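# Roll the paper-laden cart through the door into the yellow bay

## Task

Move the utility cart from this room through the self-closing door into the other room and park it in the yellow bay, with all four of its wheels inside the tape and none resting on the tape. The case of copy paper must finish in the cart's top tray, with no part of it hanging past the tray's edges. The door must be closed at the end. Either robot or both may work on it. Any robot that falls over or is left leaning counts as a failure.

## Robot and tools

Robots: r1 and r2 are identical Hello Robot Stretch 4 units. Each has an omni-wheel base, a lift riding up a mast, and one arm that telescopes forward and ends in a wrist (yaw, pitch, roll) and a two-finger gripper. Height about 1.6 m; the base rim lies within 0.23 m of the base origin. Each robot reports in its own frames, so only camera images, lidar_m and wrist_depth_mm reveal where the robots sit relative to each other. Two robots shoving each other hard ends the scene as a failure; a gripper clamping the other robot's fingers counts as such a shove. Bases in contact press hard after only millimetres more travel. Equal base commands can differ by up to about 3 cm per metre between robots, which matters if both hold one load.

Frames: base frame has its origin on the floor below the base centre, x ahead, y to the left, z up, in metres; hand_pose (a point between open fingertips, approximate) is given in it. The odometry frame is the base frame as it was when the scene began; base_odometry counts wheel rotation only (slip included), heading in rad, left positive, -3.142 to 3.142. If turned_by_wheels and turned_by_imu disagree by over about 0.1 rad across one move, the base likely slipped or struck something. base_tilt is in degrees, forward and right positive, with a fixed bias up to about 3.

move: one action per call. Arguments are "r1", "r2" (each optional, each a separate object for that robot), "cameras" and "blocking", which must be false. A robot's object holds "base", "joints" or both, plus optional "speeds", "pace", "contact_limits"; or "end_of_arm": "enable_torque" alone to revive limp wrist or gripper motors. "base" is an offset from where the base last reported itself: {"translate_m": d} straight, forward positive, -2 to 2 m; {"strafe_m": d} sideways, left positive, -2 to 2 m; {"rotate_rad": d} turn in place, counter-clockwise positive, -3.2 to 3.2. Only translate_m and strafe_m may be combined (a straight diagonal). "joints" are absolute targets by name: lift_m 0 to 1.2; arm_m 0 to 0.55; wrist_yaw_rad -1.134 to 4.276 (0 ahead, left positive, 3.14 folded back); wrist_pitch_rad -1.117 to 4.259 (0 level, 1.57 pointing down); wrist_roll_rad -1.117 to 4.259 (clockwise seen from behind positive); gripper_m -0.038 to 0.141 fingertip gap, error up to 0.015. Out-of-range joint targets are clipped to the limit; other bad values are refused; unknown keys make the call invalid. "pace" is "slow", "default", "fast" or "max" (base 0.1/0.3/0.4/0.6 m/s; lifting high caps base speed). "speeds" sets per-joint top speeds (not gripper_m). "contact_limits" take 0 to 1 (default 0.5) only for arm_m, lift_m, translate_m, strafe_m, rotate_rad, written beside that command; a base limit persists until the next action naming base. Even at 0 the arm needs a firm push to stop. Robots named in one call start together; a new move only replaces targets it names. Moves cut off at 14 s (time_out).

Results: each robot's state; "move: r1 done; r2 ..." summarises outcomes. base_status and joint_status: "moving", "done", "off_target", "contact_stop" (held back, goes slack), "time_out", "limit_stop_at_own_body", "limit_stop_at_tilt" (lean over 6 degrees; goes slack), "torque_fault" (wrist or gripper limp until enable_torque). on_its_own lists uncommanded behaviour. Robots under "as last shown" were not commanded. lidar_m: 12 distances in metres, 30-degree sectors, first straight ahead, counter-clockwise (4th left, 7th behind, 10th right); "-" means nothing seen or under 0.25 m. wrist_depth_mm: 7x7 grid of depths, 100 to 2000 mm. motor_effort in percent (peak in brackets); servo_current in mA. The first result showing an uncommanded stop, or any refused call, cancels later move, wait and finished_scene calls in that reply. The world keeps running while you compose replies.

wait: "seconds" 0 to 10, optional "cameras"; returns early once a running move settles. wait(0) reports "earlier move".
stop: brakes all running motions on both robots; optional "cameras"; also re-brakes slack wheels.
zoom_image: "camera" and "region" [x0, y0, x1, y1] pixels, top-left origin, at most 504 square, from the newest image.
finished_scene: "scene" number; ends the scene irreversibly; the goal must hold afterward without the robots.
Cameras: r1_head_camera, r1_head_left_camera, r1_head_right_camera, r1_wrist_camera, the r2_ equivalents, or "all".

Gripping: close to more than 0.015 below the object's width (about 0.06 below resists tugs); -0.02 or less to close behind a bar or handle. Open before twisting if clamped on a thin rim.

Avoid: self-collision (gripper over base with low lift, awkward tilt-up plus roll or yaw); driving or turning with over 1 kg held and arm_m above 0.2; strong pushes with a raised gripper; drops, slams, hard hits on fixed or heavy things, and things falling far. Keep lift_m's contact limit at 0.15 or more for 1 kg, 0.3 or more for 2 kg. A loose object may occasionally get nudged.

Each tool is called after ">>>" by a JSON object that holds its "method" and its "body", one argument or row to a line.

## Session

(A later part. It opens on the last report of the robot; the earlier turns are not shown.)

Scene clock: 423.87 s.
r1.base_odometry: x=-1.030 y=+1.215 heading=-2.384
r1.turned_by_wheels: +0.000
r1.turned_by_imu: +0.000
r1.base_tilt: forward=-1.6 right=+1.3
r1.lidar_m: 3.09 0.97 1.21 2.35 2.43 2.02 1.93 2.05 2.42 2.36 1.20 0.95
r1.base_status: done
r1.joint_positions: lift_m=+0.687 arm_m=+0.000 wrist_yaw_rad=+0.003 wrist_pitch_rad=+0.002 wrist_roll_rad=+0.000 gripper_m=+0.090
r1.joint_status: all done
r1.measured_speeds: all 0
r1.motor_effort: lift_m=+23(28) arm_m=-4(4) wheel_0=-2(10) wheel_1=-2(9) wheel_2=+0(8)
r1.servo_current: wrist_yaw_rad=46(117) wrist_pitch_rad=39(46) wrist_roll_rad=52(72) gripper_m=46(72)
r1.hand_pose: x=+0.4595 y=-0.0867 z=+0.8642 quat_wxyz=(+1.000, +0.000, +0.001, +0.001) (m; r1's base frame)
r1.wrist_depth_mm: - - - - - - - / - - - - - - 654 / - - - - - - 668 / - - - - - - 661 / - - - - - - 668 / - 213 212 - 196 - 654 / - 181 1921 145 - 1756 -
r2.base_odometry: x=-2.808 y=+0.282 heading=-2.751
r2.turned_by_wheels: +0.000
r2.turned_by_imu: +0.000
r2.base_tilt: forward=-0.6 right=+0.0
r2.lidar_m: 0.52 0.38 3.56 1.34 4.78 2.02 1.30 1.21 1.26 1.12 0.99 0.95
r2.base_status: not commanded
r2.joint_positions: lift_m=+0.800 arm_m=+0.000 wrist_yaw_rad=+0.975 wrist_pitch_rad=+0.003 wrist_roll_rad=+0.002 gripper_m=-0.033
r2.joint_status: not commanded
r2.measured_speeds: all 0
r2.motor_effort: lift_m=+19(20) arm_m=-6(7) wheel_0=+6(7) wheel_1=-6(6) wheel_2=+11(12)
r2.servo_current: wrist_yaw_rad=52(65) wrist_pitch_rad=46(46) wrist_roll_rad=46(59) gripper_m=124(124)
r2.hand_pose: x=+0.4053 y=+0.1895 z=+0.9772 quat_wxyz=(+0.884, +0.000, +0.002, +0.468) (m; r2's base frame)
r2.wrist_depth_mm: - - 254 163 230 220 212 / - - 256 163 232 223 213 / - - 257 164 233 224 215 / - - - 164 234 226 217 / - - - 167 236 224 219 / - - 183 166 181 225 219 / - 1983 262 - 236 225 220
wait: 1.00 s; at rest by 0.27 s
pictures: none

>>> {"method": "move", "body": {
  "blocking": false,
  "r1": {"base":{"translate_m":2.0,"strafe_m":-0.05},"joints":{"wrist_roll_rad":1.57}}
}}

>>> {"method": "wait", "body": {
  "seconds": 10,
  "cameras": ["r1_head_camera"]
}}

>>> {"method": "wait", "body": {
  "seconds": 2,
  "cameras": ["r1_head_camera","r1_wrist_camera"]
}}

Scene clock: 434.33 s.
move: r1 moving
r1.base_odometry: x=-1.053 y=+1.194 heading=-2.383
r1.turned_by_wheels: +0.000
r1.turned_by_imu: +0.000
r1.base_tilt: forward=-1.6 right=+1.3
r1.lidar_m: 3.09 0.93 1.18 2.36 2.44 2.06 1.96 2.06 2.45 2.37 1.18 0.95
r1.base_status: translate_m moving; strafe_m moving
r1.joint_positions: lift_m=+0.687 arm_m=+0.000 wrist_yaw_rad=+0.003 wrist_pitch_rad=+0.002 wrist_roll_rad=+0.582 gripper_m=+0.090
r1.joint_status: wrist_roll_rad moving
r1.measured_speeds: translate_m=+0.122 strafe_m=-0.003 rotate_rad=-0.005 lift_m=+0.000 arm_m=+0.000 wrist_yaw_rad=+0.000 wrist_pitch_rad=+0.000 wrist_roll_rad=+1.820
r1.motor_effort: lift_m=+24(24) arm_m=-4(4) wheel_0=+7(7) wheel_1=+7(7) wheel_2=-7(9)
r1.servo_current: wrist_yaw_rad=59(72) wrist_pitch_rad=46(46) wrist_roll_rad=85(111) gripper_m=39(46)
r1.hand_pose: x=+0.4595 y=-0.0867 z=+0.8642 quat_wxyz=(+0.958, +0.287, +0.001, +0.001) (m; r1's base frame)
r1.wrist_depth_mm: - - - - - 634 - / - - - - - 661 - / - - - - - - 615 / - - - - - - 647 / - - - - - - 715 / - - 212 - 197 1756 1464 / - 141 - 151 1661 1430 1229
r2: as last shown
r2.base_tilt: forward=-0.7 right=+0.1
r2.lidar_m: 0.50 0.38 3.58 1.34 4.79 2.05 1.36 1.24 1.23 1.10 1.00 0.94
r2.motor_effort: lift_m=+19(20) arm_m=-6(6) wheel_0=+7(7) wheel_1=-6(6) wheel_2=+11(12)
r2.servo_current: wrist_yaw_rad=52(59) wrist_pitch_rad=39(46) wrist_roll_rad=46(59) gripper_m=117(124)
r2.wrist_depth_mm: - - 254 162 230 221 213 / - - 255 163 231 221 213 / - - 258 165 233 224 216 / - - - 164 235 224 217 / - - - 167 236 225 218 / - - 183 166 181 224 218 / - 1921 263 - 235 225 220
pictures: none

Scene clock: 442.00 s.
earlier move: r1 done
r1.base_odometry: x=-2.516 y=-0.124 heading=-2.383
r1.turned_by_wheels: +0.000
r1.turned_by_imu: +0.000
r1.base_tilt: forward=-1.6 right=+1.3
r1.lidar_m: 1.11 1.16 2.53 0.65 0.65 0.84 4.06 1.09 1.44 2.31 2.39 3.28
r1.base_status: done
r1.joint_positions: lift_m=+0.687 arm_m=+0.000 wrist_yaw_rad=+0.002 wrist_pitch_rad=+0.002 wrist_roll_rad=+1.568 gripper_m=+0.090
r1.joint_status: all done
r1.measured_speeds: all 0
r1.motor_effort: lift_m=+24(24) arm_m=-4(4) wheel_0=+3(9) wheel_1=+1(7) wheel_2=+1(11)
r1.servo_current: wrist_yaw_rad=52(72) wrist_pitch_rad=46(52) wrist_roll_rad=46(111) gripper_m=39(52)
r1.hand_pose: x=+0.4595 y=-0.0867 z=+0.8642 quat_wxyz=(+0.708, +0.706, +0.002, +0.000) (m; r1's base frame)
r1.wrist_depth_mm: - - - - - 1708 1182 / - - - - - 1756 1229 / - - - - - 1756 1229 / - - - - - 1756 1255 / - - - - - 1499 1160 / - - 213 1160 193 - 976 / - - - 150 1281 976 960
r2.base_odometry: x=-2.808 y=+0.282 heading=-2.751
r2.turned_by_wheels: +0.000
r2.turned_by_imu: +0.001
r2.base_tilt: forward=-0.6 right=+0.0
r2.lidar_m: 0.51 0.35 1.15 1.37 4.81 2.05 1.32 1.22 1.24 1.10 0.99 0.95
r2.base_status: not commanded
r2.joint_positions: lift_m=+0.800 arm_m=+0.000 wrist_yaw_rad=+0.975 wrist_pitch_rad=+0.003 wrist_roll_rad=+0.002 gripper_m=-0.033
r2.joint_status: not commanded
r2.measured_speeds: all 0
r2.motor_effort: lift_m=+19(20) arm_m=-6(7) wheel_0=+6(7) wheel_1=-6(6) wheel_2=+12(12)
r2.servo_current: wrist_yaw_rad=46(72) wrist_pitch_rad=39(52) wrist_roll_rad=59(65) gripper_m=117(130)
r2.hand_pose: x=+0.4053 y=+0.1895 z=+0.9772 quat_wxyz=(+0.884, +0.000, +0.002, +0.468) (m; r2's base frame)
r2.wrist_depth_mm: - - 253 163 230 220 213 / - - 256 163 232 221 214 / - - 257 164 234 223 217 / - - - 165 235 224 216 / - - - 167 236 225 217 / - - 183 167 181 225 220 / - 1921 260 - 236 224 220
wait: 7.67 of 10 s (r1 has come to rest)
pictures: r1_head_camera
Images, in order (width x height): r1_head_camera 420x560.

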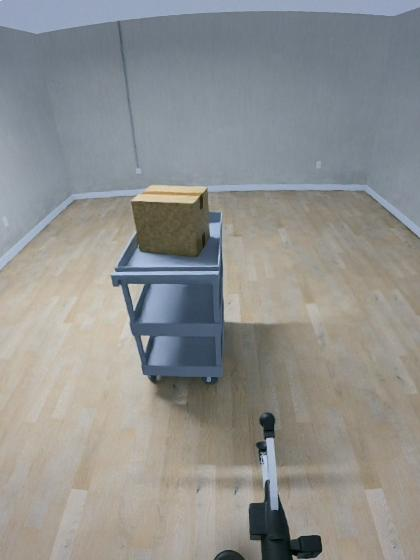

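Scene clock: 444.00 s.
r1.base_odometry: x=-2.516 y=-0.124 heading=-2.383
r1.turned_by_wheels: +0.000
r1.turned_by_imu: +0.000
r1.base_tilt: forward=-1.6 right=+1.3
r1.lidar_m: 1.12 1.18 2.51 0.65 0.66 0.83 4.09 1.08 1.44 2.31 2.40 3.22
r1.base_status: done
r1.joint_positions: lift_m=+0.687 arm_m=+0.000 wrist_yaw_rad=+0.002 wrist_pitch_rad=+0.002 wrist_roll_rad=+1.568 gripper_m=+0.090
r1.joint_status: all done
r1.measured_speeds: all 0
r1.motor_effort: lift_m=+24(24) arm_m=-4(4) wheel_0=+3(9) wheel_1=+1(7) wheel_2=+1(11)
r1.servo_current: wrist_yaw_rad=39(72) wrist_pitch_rad=52(52) wrist_roll_rad=39(111) gripper_m=46(52)
r1.hand_pose: x=+0.4595 y=-0.0867 z=+0.8642 quat_wxyz=(+0.708, +0.706, +0.002, +0.000) (m; r1's base frame)
r1.wrist_depth_mm: - - - - - 1756 1182 / - - - - - 1708 1229 / - - - - - 1756 1205 / - - - - - 1756 1229 / - - - - - 1499 1160 / - - 213 1138 194 - 976 / - - - 150 1281 960 976
r2.base_odometry: x=-2.808 y=+0.282 heading=-2.751
r2.turned_by_wheels: +0.000
r2.turned_by_imu: +0.000
r2.base_tilt: forward=-0.7 right=+0.0
r2.lidar_m: 0.50 0.37 1.13 1.36 4.79 2.06 1.36 1.24 1.24 1.13 0.99 0.95
r2.base_status: not commanded
r2.joint_positions: lift_m=+0.800 arm_m=+0.000 wrist_yaw_rad=+0.975 wrist_pitch_rad=+0.003 wrist_roll_rad=+0.002 gripper_m=-0.033
r2.joint_status: not commanded
r2.measured_speeds: all 0
r2.motor_effort: lift_m=+19(20) arm_m=-6(7) wheel_0=+7(7) wheel_1=-6(6) wheel_2=+11(12)
r2.servo_current: wrist_yaw_rad=46(72) wrist_pitch_rad=39(52) wrist_roll_rad=52(65) gripper_m=117(130)
r2.hand_pose: x=+0.4053 y=+0.1895 z=+0.9772 quat_wxyz=(+0.884, +0.000, +0.002, +0.468) (m; r2's base frame)
r2.wrist_depth_mm: - - 254 162 230 220 213 / - - 256 163 233 222 214 / - - 256 165 234 224 216 / - - - 165 234 224 216 / - - - 167 236 224 218 / - - 183 166 181 226 218 / - 1921 260 - 236 224 220
wait: 2.00 s; at rest by 0.27 s
pictures: r1_head_camera, r1_wrist_camera
Images, in order (width x height): r1_head_camera 420x560, r1_wrist_camera 616x392.

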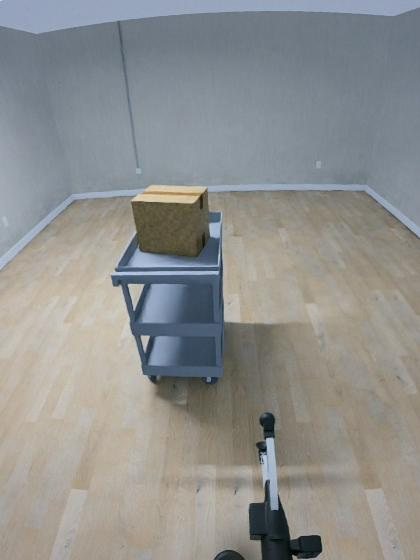

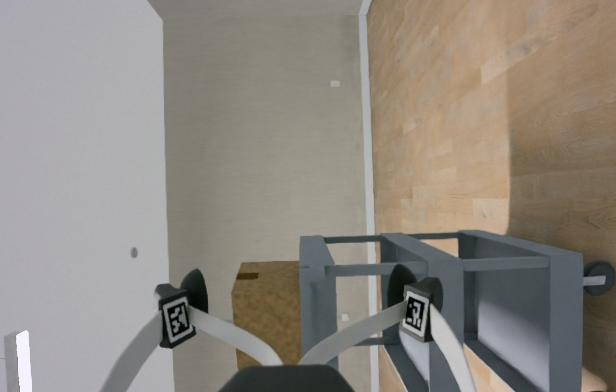

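>>> {"method": "move", "body": {
  "blocking": false,
  "r1": {"base":{"translate_m":0.3,"strafe_m":0.25},"pace":"default"}
}}

>>> {"method": "wait", "body": {
  "seconds": 4,
  "cameras": ["r1_head_camera","r1_wrist_camera"]
}}

Scene clock: 469.23 s.
move: r1 moving
r1.base_odometry: x=-2.520 y=-0.158 heading=-2.383
r1.turned_by_wheels: +0.000
r1.turned_by_imu: +0.000
r1.base_tilt: forward=-1.6 right=+1.3
r1.lidar_m: 1.08 1.14 2.48 0.64 0.65 0.81 4.11 1.11 1.48 2.35 2.42 3.33
r1.base_status: translate_m moving; strafe_m moving
r1.joint_positions: lift_m=+0.687 arm_m=+0.000 wrist_yaw_rad=+0.002 wrist_pitch_rad=+0.002 wrist_roll_rad=+1.568 gripper_m=+0.090
r1.joint_status: not commanded
r1.measured_speeds: translate_m=+0.100 strafe_m=+0.083 rotate_rad=+0.004 lift_m=+0.000 arm_m=+0.000 wrist_yaw_rad=+0.000 wrist_pitch_rad=+0.000 wrist_roll_rad=+0.000
r1.motor_effort: lift_m=+24(24) arm_m=-4(4) wheel_0=-4(6) wheel_1=+8(11) wheel_2=-9(9)
r1.servo_current: wrist_yaw_rad=52(59) wrist_pitch_rad=33(46) wrist_roll_rad=46(52) gripper_m=39(52)
r1.hand_pose: x=+0.4595 y=-0.0867 z=+0.8642 quat_wxyz=(+0.708, +0.706, +0.002, +0.000) (m; r1's base frame)
r1.wrist_depth_mm: - - - - - 1756 1182 / - - - - - 1708 1229 / - - - - - 1756 1255 / - - - - - 1808 1229 / - - - - - 1537 1138 / - - 213 1118 194 - 931 / - - - 143 946 - 976
r2: as last shown
r2.base_tilt: forward=-0.6 right=+0.0
r2.lidar_m: 0.53 0.36 1.05 1.37 4.79 2.06 1.32 1.23 1.25 1.09 1.00 0.94
r2.motor_effort: lift_m=+19(19) arm_m=-6(7) wheel_0=+6(7) wheel_1=-5(6) wheel_2=+11(12)
r2.servo_current: wrist_yaw_rad=59(59) wrist_pitch_rad=39(46) wrist_roll_rad=39(59) gripper_m=117(130)
r2.wrist_depth_mm: - - 254 162 231 220 213 / - - 256 163 232 222 214 / - - 257 165 235 224 216 / - - - 165 235 225 217 / - - - 167 237 224 219 / - - 183 167 181 225 219 / - - 262 - 236 224 219
pictures: none

Scene clock: 471.47 s.
earlier move: r1 done
r1.base_odometry: x=-2.562 y=-0.512 heading=-2.383
r1.turned_by_wheels: +0.000
r1.turned_by_imu: +0.002
r1.base_tilt: forward=-1.6 right=+1.2
r1.lidar_m: 0.78 0.83 2.25 0.78 0.51 0.60 1.16 1.47 1.86 2.58 2.68 3.59
r1.base_status: done
r1.joint_positions: lift_m=+0.687 arm_m=+0.000 wrist_yaw_rad=+0.002 wrist_pitch_rad=+0.002 wrist_roll_rad=+1.568 gripper_m=+0.090
r1.joint_status: not commanded
r1.measured_speeds: all 0
r1.motor_effort: lift_m=+23(24) arm_m=-3(4) wheel_0=-3(9) wheel_1=+0(11) wheel_2=+1(9)
r1.servo_current: wrist_yaw_rad=52(72) wrist_pitch_rad=39(52) wrist_roll_rad=46(65) gripper_m=39(52)
r1.hand_pose: x=+0.4595 y=-0.0867 z=+0.8642 quat_wxyz=(+0.708, +0.706, +0.002, +0.000) (m; r1's base frame)
r1.wrist_depth_mm: - - - - - 1756 1229 / - - - - - 1756 1205 / - - - - - 1537 1229 / - - - 668 - 668 - / - - 891 891 - 676 - / - - 213 917 191 683 - / - - - 150 - 676 -
r2.base_odometry: x=-2.808 y=+0.282 heading=-2.751
r2.turned_by_wheels: +0.000
r2.turned_by_imu: +0.000
r2.base_tilt: forward=-0.7 right=+0.0
r2.lidar_m: 0.51 0.38 0.77 1.37 4.80 2.05 1.32 1.23 1.25 1.10 0.99 0.96
r2.base_status: not commanded
r2.joint_positions: lift_m=+0.800 arm_m=+0.000 wrist_yaw_rad=+0.975 wrist_pitch_rad=+0.003 wrist_roll_rad=+0.002 gripper_m=-0.033
r2.joint_status: not commanded
r2.measured_speeds: all 0
r2.motor_effort: lift_m=+19(20) arm_m=-6(7) wheel_0=+7(7) wheel_1=-6(6) wheel_2=+11(12)
r2.servo_current: wrist_yaw_rad=52(65) wrist_pitch_rad=46(46) wrist_roll_rad=52(59) gripper_m=117(130)
r2.hand_pose: x=+0.4053 y=+0.1895 z=+0.9772 quat_wxyz=(+0.884, +0.000, +0.002, +0.468) (m; r2's base frame)
r2.wrist_depth_mm: - - 253 162 231 220 213 / - - 256 164 232 221 213 / - - 257 165 234 224 216 / - - 258 165 234 225 217 / - - 866 167 236 224 218 / - - 183 166 180 225 220 / - 1983 263 - 236 224 220
wait: 2.23 of 4 s (r1 has come to rest)
pictures: r1_head_camera, r1_wrist_camera
Images, in order (width x height): r1_head_camera 420x560, r1_wrist_camera 616x392.

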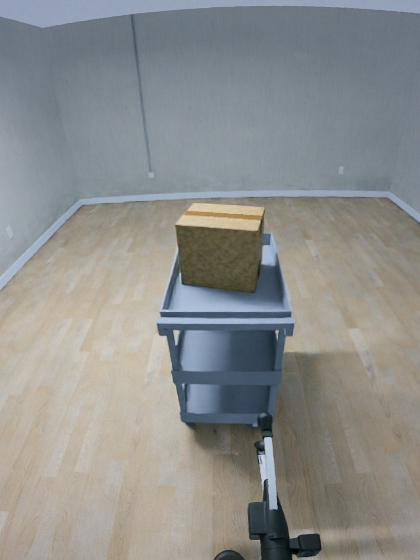

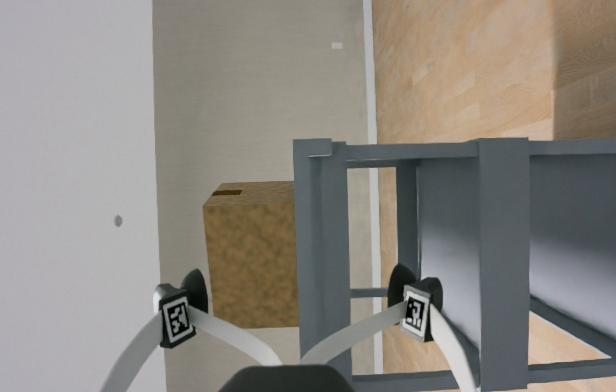

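>>> {"method": "move", "body": {
  "blocking": false,
  "r1": {"base":{"translate_m":0.36,"strafe_m":0.055},"pace":"default"}
}}

>>> {"method": "wait", "body": {
  "seconds": 4,
  "cameras": ["r1_head_camera","r1_wrist_camera"]
}}

Scene clock: 476.23 s.
move: r1 moving
r1.base_odometry: x=-2.582 y=-0.537 heading=-2.383
r1.turned_by_wheels: +0.000
r1.turned_by_imu: +0.000
r1.base_tilt: forward=-1.6 right=+1.2
r1.lidar_m: 0.76 0.84 2.24 0.80 0.55 0.60 1.20 1.50 1.90 2.56 2.67 0.81
r1.base_status: translate_m moving; strafe_m moving
r1.joint_positions: lift_m=+0.687 arm_m=+0.000 wrist_yaw_rad=+0.002 wrist_pitch_rad=+0.002 wrist_roll_rad=+1.568 gripper_m=+0.090
r1.joint_status: not commanded
r1.measured_speeds: translate_m=+0.122 strafe_m=+0.018 rotate_rad=+0.003 lift_m=+0.000 arm_m=+0.000 wrist_yaw_rad=+0.000 wrist_pitch_rad=+0.000 wrist_roll_rad=+0.000
r1.motor_effort: lift_m=+23(24) arm_m=-4(4) wheel_0=+4(7) wheel_1=+7(10) wheel_2=-9(9)
r1.servo_current: wrist_yaw_rad=65(65) wrist_pitch_rad=39(46) wrist_roll_rad=52(59) gripper_m=46(46)
r1.hand_pose: x=+0.4595 y=-0.0867 z=+0.8642 quat_wxyz=(+0.708, +0.706, +0.002, +0.000) (m; r1's base frame)
r1.wrist_depth_mm: - - - - - 1808 1229 / - - - - - 1708 1229 / - - - - - 1708 1182 / - - - 634 - 640 - / - - 878 854 - 654 - / - - 212 878 191 647 - / - - - 150 - 647 1182
r2: as last shown
r2.base_tilt: forward=-0.6 right=+0.0
r2.lidar_m: 0.51 0.39 0.77 1.35 4.79 2.06 1.34 1.24 1.25 1.11 1.00 0.95
r2.motor_effort: lift_m=+20(20) arm_m=-6(6) wheel_0=+7(7) wheel_1=-6(6) wheel_2=+11(11)
r2.servo_current: wrist_yaw_rad=52(52) wrist_pitch_rad=39(46) wrist_roll_rad=46(59) gripper_m=124(124)
r2.wrist_depth_mm: - - 254 163 231 220 213 / - - 255 164 232 222 213 / - - 256 165 234 224 216 / - - 788 165 234 224 216 / - - 820 167 236 225 218 / - - 183 167 181 225 219 / - 1921 262 - 236 224 221
pictures: none

Scene clock: 478.43 s.
earlier move: r1 done
r1.base_odometry: x=-2.786 y=-0.800 heading=-2.383
r1.turned_by_wheels: +0.000
r1.turned_by_imu: +0.000
r1.base_tilt: forward=-1.6 right=+1.3
r1.lidar_m: 0.46 0.48 2.21 2.12 0.88 0.75 1.19 1.80 2.35 2.62 2.70 0.48
r1.base_status: done
r1.joint_positions: lift_m=+0.687 arm_m=+0.000 wrist_yaw_rad=+0.002 wrist_pitch_rad=+0.002 wrist_roll_rad=+1.568 gripper_m=+0.090
r1.joint_status: not commanded
r1.measured_speeds: all 0
r1.motor_effort: lift_m=+23(24) arm_m=-3(4) wheel_0=+3(7) wheel_1=+2(10) wheel_2=+0(10)
r1.servo_current: wrist_yaw_rad=46(72) wrist_pitch_rad=46(52) wrist_roll_rad=33(72) gripper_m=46(46)
r1.hand_pose: x=+0.4595 y=-0.0867 z=+0.8642 quat_wxyz=(+0.708, +0.706, +0.002, +0.000) (m; r1's base frame)
r1.wrist_depth_mm: - - - 245 312 314 314 / - - - - 325 1576 - / - - - 559 307 - - / - - 508 500 307 - - / - - 521 521 310 - - / - - 214 251 189 - - / - - 574 143 315 1808 -
r2.base_odometry: x=-2.808 y=+0.282 heading=-2.751
r2.turned_by_wheels: +0.000
r2.turned_by_imu: +0.000
r2.base_tilt: forward=-0.6 right=+0.0
r2.lidar_m: 0.50 0.39 0.88 0.89 4.80 2.06 1.34 1.22 1.27 1.08 1.00 0.94
r2.base_status: not commanded
r2.joint_positions: lift_m=+0.800 arm_m=+0.000 wrist_yaw_rad=+0.975 wrist_pitch_rad=+0.003 wrist_roll_rad=+0.002 gripper_m=-0.033
r2.joint_status: not commanded
r2.measured_speeds: all 0
r2.motor_effort: lift_m=+19(20) arm_m=-6(7) wheel_0=+7(7) wheel_1=-6(6) wheel_2=+11(12)
r2.servo_current: wrist_yaw_rad=46(65) wrist_pitch_rad=46(52) wrist_roll_rad=52(59) gripper_m=117(130)
r2.hand_pose: x=+0.4053 y=+0.1895 z=+0.9772 quat_wxyz=(+0.884, +0.000, +0.002, +0.468) (m; r2's base frame)
r2.wrist_depth_mm: - - 254 162 230 220 213 / - - 256 163 232 222 214 / - - 256 165 233 223 216 / - - 257 165 233 225 216 / 1160 - 904 167 236 224 219 / - - 182 166 181 225 220 / - 1983 263 - 236 224 220
wait: 2.20 of 4 s (r1 has come to rest)
pictures: r1_head_camera, r1_wrist_camera
Images, in order (width x height): r1_head_camera 420x560, r1_wrist_camera 616x392.

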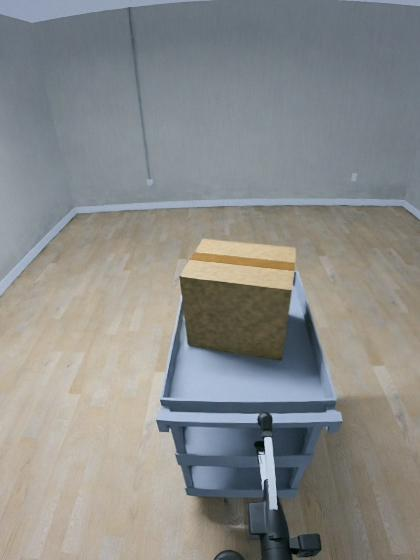

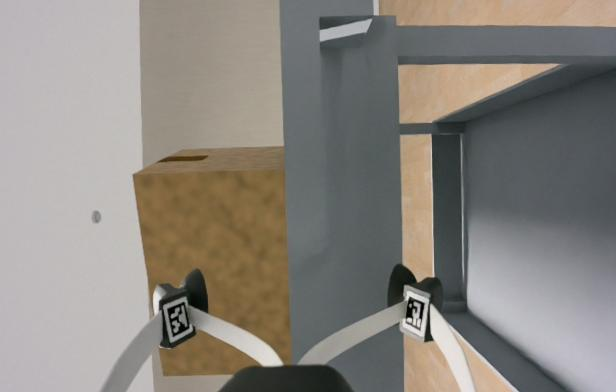

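>>> {"method": "move", "body": {
  "blocking": false,
  "r1": {"base":{"translate_m":0.14},"pace":"slow","contact_limits":{"translate_m":0.2}}
}}

>>> {"method": "wait", "body": {
  "seconds": 4,
  "cameras": ["r1_wrist_camera"]
}}

Scene clock: 482.13 s.
move: r1 moving
r1.base_odometry: x=-2.795 y=-0.808 heading=-2.383
r1.turned_by_wheels: +0.000
r1.turned_by_imu: +0.000
r1.base_tilt: forward=-1.6 right=+1.3
r1.lidar_m: 0.47 0.48 2.19 2.09 0.89 0.77 1.20 1.81 2.39 2.60 2.72 0.48
r1.base_status: translate_m moving
r1.joint_positions: lift_m=+0.687 arm_m=+0.000 wrist_yaw_rad=+0.002 wrist_pitch_rad=+0.002 wrist_roll_rad=+1.568 gripper_m=+0.090
r1.joint_status: not commanded
r1.measured_speeds: translate_m=+0.048 strafe_m=+0.000 rotate_rad=-0.002 lift_m=+0.000 arm_m=+0.000 wrist_yaw_rad=+0.000 wrist_pitch_rad=+0.000 wrist_roll_rad=+0.000
r1.motor_effort: lift_m=+23(24) arm_m=-3(4) wheel_0=+5(6) wheel_1=+4(7) wheel_2=-6(6)
r1.servo_current: wrist_yaw_rad=39(65) wrist_pitch_rad=33(52) wrist_roll_rad=59(65) gripper_m=46(52)
r1.contact_limits: translate_m 0.2
r1.hand_pose: x=+0.4595 y=-0.0867 z=+0.8642 quat_wxyz=(+0.708, +0.706, +0.002, +0.000) (m; r1's base frame)
r1.wrist_depth_mm: - - - - 300 303 304 / - - - - 297 1756 - / - - - 539 298 - - / - - 504 492 300 - - / - - 512 517 303 - - / - - 215 241 189 - - / - - 564 143 304 1808 -
r2: as last shown
r2.base_tilt: forward=-0.7 right=+0.0
r2.lidar_m: 0.51 0.38 0.91 0.89 4.80 2.04 1.35 1.23 1.26 1.11 1.01 0.96
r2.motor_effort: lift_m=+19(20) arm_m=-6(7) wheel_0=+6(7) wheel_1=-6(6) wheel_2=+11(11)
r2.servo_current: wrist_yaw_rad=39(59) wrist_pitch_rad=39(46) wrist_roll_rad=46(52) gripper_m=124(124)
r2.wrist_depth_mm: - - 254 163 231 220 213 / - - 255 163 233 222 213 / - - 256 165 233 224 216 / - - 258 165 234 225 217 / 1366 - - 167 236 225 217 / - - 183 166 181 225 219 / - 976 - - 236 224 220
pictures: none

Scene clock: 484.30 s.
earlier move: r1 done
r1.base_odometry: x=-2.887 y=-0.896 heading=-2.383
r1.turned_by_wheels: +0.000
r1.turned_by_imu: -0.001
r1.base_tilt: forward=-1.6 right=+1.3
r1.lidar_m: 0.36 0.40 2.15 2.11 0.95 0.87 1.25 1.94 2.56 2.60 2.71 0.43
r1.base_status: done
r1.joint_positions: lift_m=+0.687 arm_m=+0.000 wrist_yaw_rad=-0.006 wrist_pitch_rad=+0.003 wrist_roll_rad=+1.569 gripper_m=+0.090
r1.joint_status: not commanded
r1.measured_speeds: all 0
r1.motor_effort: lift_m=+23(24) arm_m=+4(5) wheel_0=+2(11) wheel_1=+1(7) wheel_2=-6(11)
r1.servo_current: wrist_yaw_rad=39(72) wrist_pitch_rad=39(52) wrist_roll_rad=52(65) gripper_m=46(52)
r1.contact_limits: translate_m 0.2
r1.hand_pose: x=+0.4587 y=-0.0891 z=+0.8638 quat_wxyz=(+0.708, +0.707, -0.001, -0.003) (m; r1's base frame)
r1.wrist_depth_mm: - - - 259 260 1430 1098 / - - - 256 255 1708 1281 / - - - 250 251 1756 - / - 445 449 245 246 - - / - 452 455 185 242 - - / - 462 216 181 197 - - / - 469 466 140 237 - -
r2.base_odometry: x=-2.808 y=+0.282 heading=-2.751
r2.turned_by_wheels: +0.000
r2.turned_by_imu: +0.000
r2.base_tilt: forward=-0.6 right=+0.0
r2.lidar_m: 0.50 0.37 0.97 0.96 1.96 2.03 1.35 1.23 1.24 1.11 1.00 0.96
r2.base_status: not commanded
r2.joint_positions: lift_m=+0.800 arm_m=+0.000 wrist_yaw_rad=+0.975 wrist_pitch_rad=+0.003 wrist_roll_rad=+0.002 gripper_m=-0.033
r2.joint_status: not commanded
r2.measured_speeds: all 0
r2.motor_effort: lift_m=+19(20) arm_m=-6(7) wheel_0=+7(7) wheel_1=-6(6) wheel_2=+11(12)
r2.servo_current: wrist_yaw_rad=46(59) wrist_pitch_rad=46(46) wrist_roll_rad=52(59) gripper_m=117(124)
r2.hand_pose: x=+0.4053 y=+0.1895 z=+0.9772 quat_wxyz=(+0.884, +0.000, +0.002, +0.468) (m; r2's base frame)
r2.wrist_depth_mm: - - 254 163 230 220 213 / - - 256 163 231 222 214 / - - 257 165 234 224 216 / - - - 164 235 225 216 / 1430 - - 167 237 224 218 / - - 183 167 181 226 219 / - 1983 262 - 236 224 220
wait: 2.17 of 4 s (r1 has come to rest)
pictures: r1_wrist_camera
Images, in order (width x height): r1_wrist_camera 616x392.

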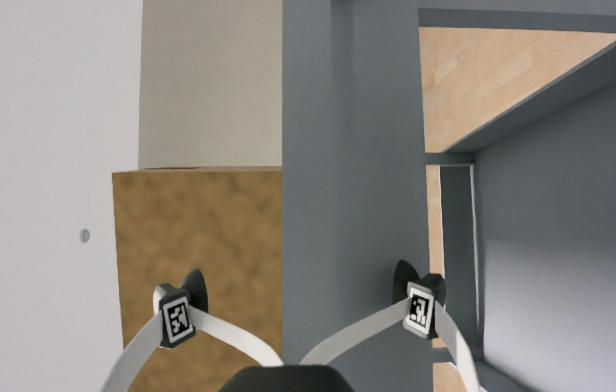

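>>> {"method": "zoom_image", "body": {
  "camera": "r1_wrist_camera",
  "region": [200, 0, 500, 392]
}}

>>> {"method": "wait", "body": {
  "seconds": 0,
  "cameras": ["r1_head_camera"]
}}

>>> {"method": "zoom_image", "body": {
  "camera": "r1_head_camera",
  "region": [120, 360, 380, 560]
}}

Scaled by 1.286.

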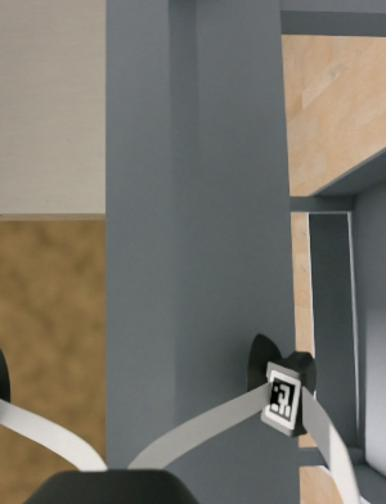

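Scene clock: 494.10 s.
r1.base_odometry: x=-2.887 y=-0.896 heading=-2.383
r1.turned_by_wheels: +0.000
r1.turned_by_imu: +0.000
r1.base_tilt: forward=-1.6 right=+1.3
r1.lidar_m: 0.39 0.39 2.21 2.10 0.97 0.87 1.27 1.94 2.57 2.62 2.69 0.44
r1.base_status: done
r1.joint_positions: lift_m=+0.687 arm_m=+0.000 wrist_yaw_rad=-0.006 wrist_pitch_rad=+0.003 wrist_roll_rad=+1.569 gripper_m=+0.090
r1.joint_status: not commanded
r1.measured_speeds: all 0
r1.motor_effort: lift_m=+23(24) arm_m=+5(5) wheel_0=+1(11) wheel_1=+1(7) wheel_2=-7(11)
r1.servo_current: wrist_yaw_rad=65(72) wrist_pitch_rad=46(52) wrist_roll_rad=59(65) gripper_m=46(52)
r1.contact_limits: translate_m 0.2
r1.hand_pose: x=+0.4587 y=-0.0891 z=+0.8638 quat_wxyz=(+0.708, +0.707, -0.001, -0.003) (m; r1's base frame)
r1.wrist_depth_mm: - - - 260 259 1464 1118 / - - - 256 256 1808 1308 / - - - 250 252 1708 - / - 445 449 245 248 - - / - 452 452 184 243 - - / - 459 215 180 197 - - / - 462 466 140 236 - -
r2.base_odometry: x=-2.808 y=+0.282 heading=-2.751
r2.turned_by_wheels: +0.000
r2.turned_by_imu: +0.000
r2.base_tilt: forward=-0.6 right=+0.0
r2.lidar_m: 0.52 0.36 0.98 0.95 1.98 2.04 1.33 1.23 1.25 1.10 0.99 0.93
r2.base_status: not commanded
r2.joint_positions: lift_m=+0.800 arm_m=+0.000 wrist_yaw_rad=+0.975 wrist_pitch_rad=+0.003 wrist_roll_rad=+0.002 gripper_m=-0.033
r2.joint_status: not commanded
r2.measured_speeds: all 0
r2.motor_effort: lift_m=+19(20) arm_m=-6(7) wheel_0=+6(7) wheel_1=-6(6) wheel_2=+11(12)
r2.servo_current: wrist_yaw_rad=52(59) wrist_pitch_rad=39(46) wrist_roll_rad=52(59) gripper_m=117(124)
r2.hand_pose: x=+0.4053 y=+0.1895 z=+0.9772 quat_wxyz=(+0.884, +0.000, +0.002, +0.468) (m; r2's base frame)
r2.wrist_depth_mm: - - 253 163 231 220 213 / - - 256 164 231 221 214 / - - 256 164 234 224 216 / - - - 165 234 225 217 / 1430 - - 167 236 225 219 / - - 183 167 181 225 219 / - 1921 262 - 236 224 220
pictures: r1_head_camera
Images, in order (width x height): r1_head_camera 420x560.

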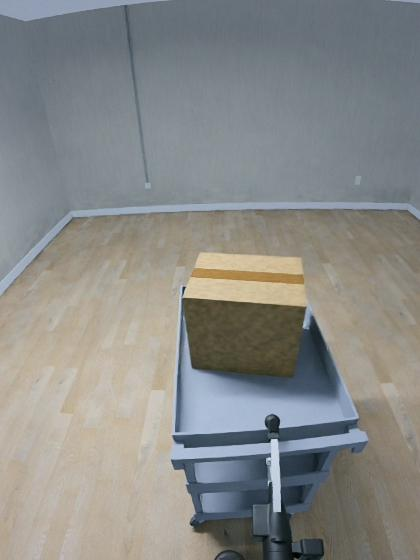

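Scaled by 1.938 from the camera's 420x560 image, which has a finer 600x800 frame.

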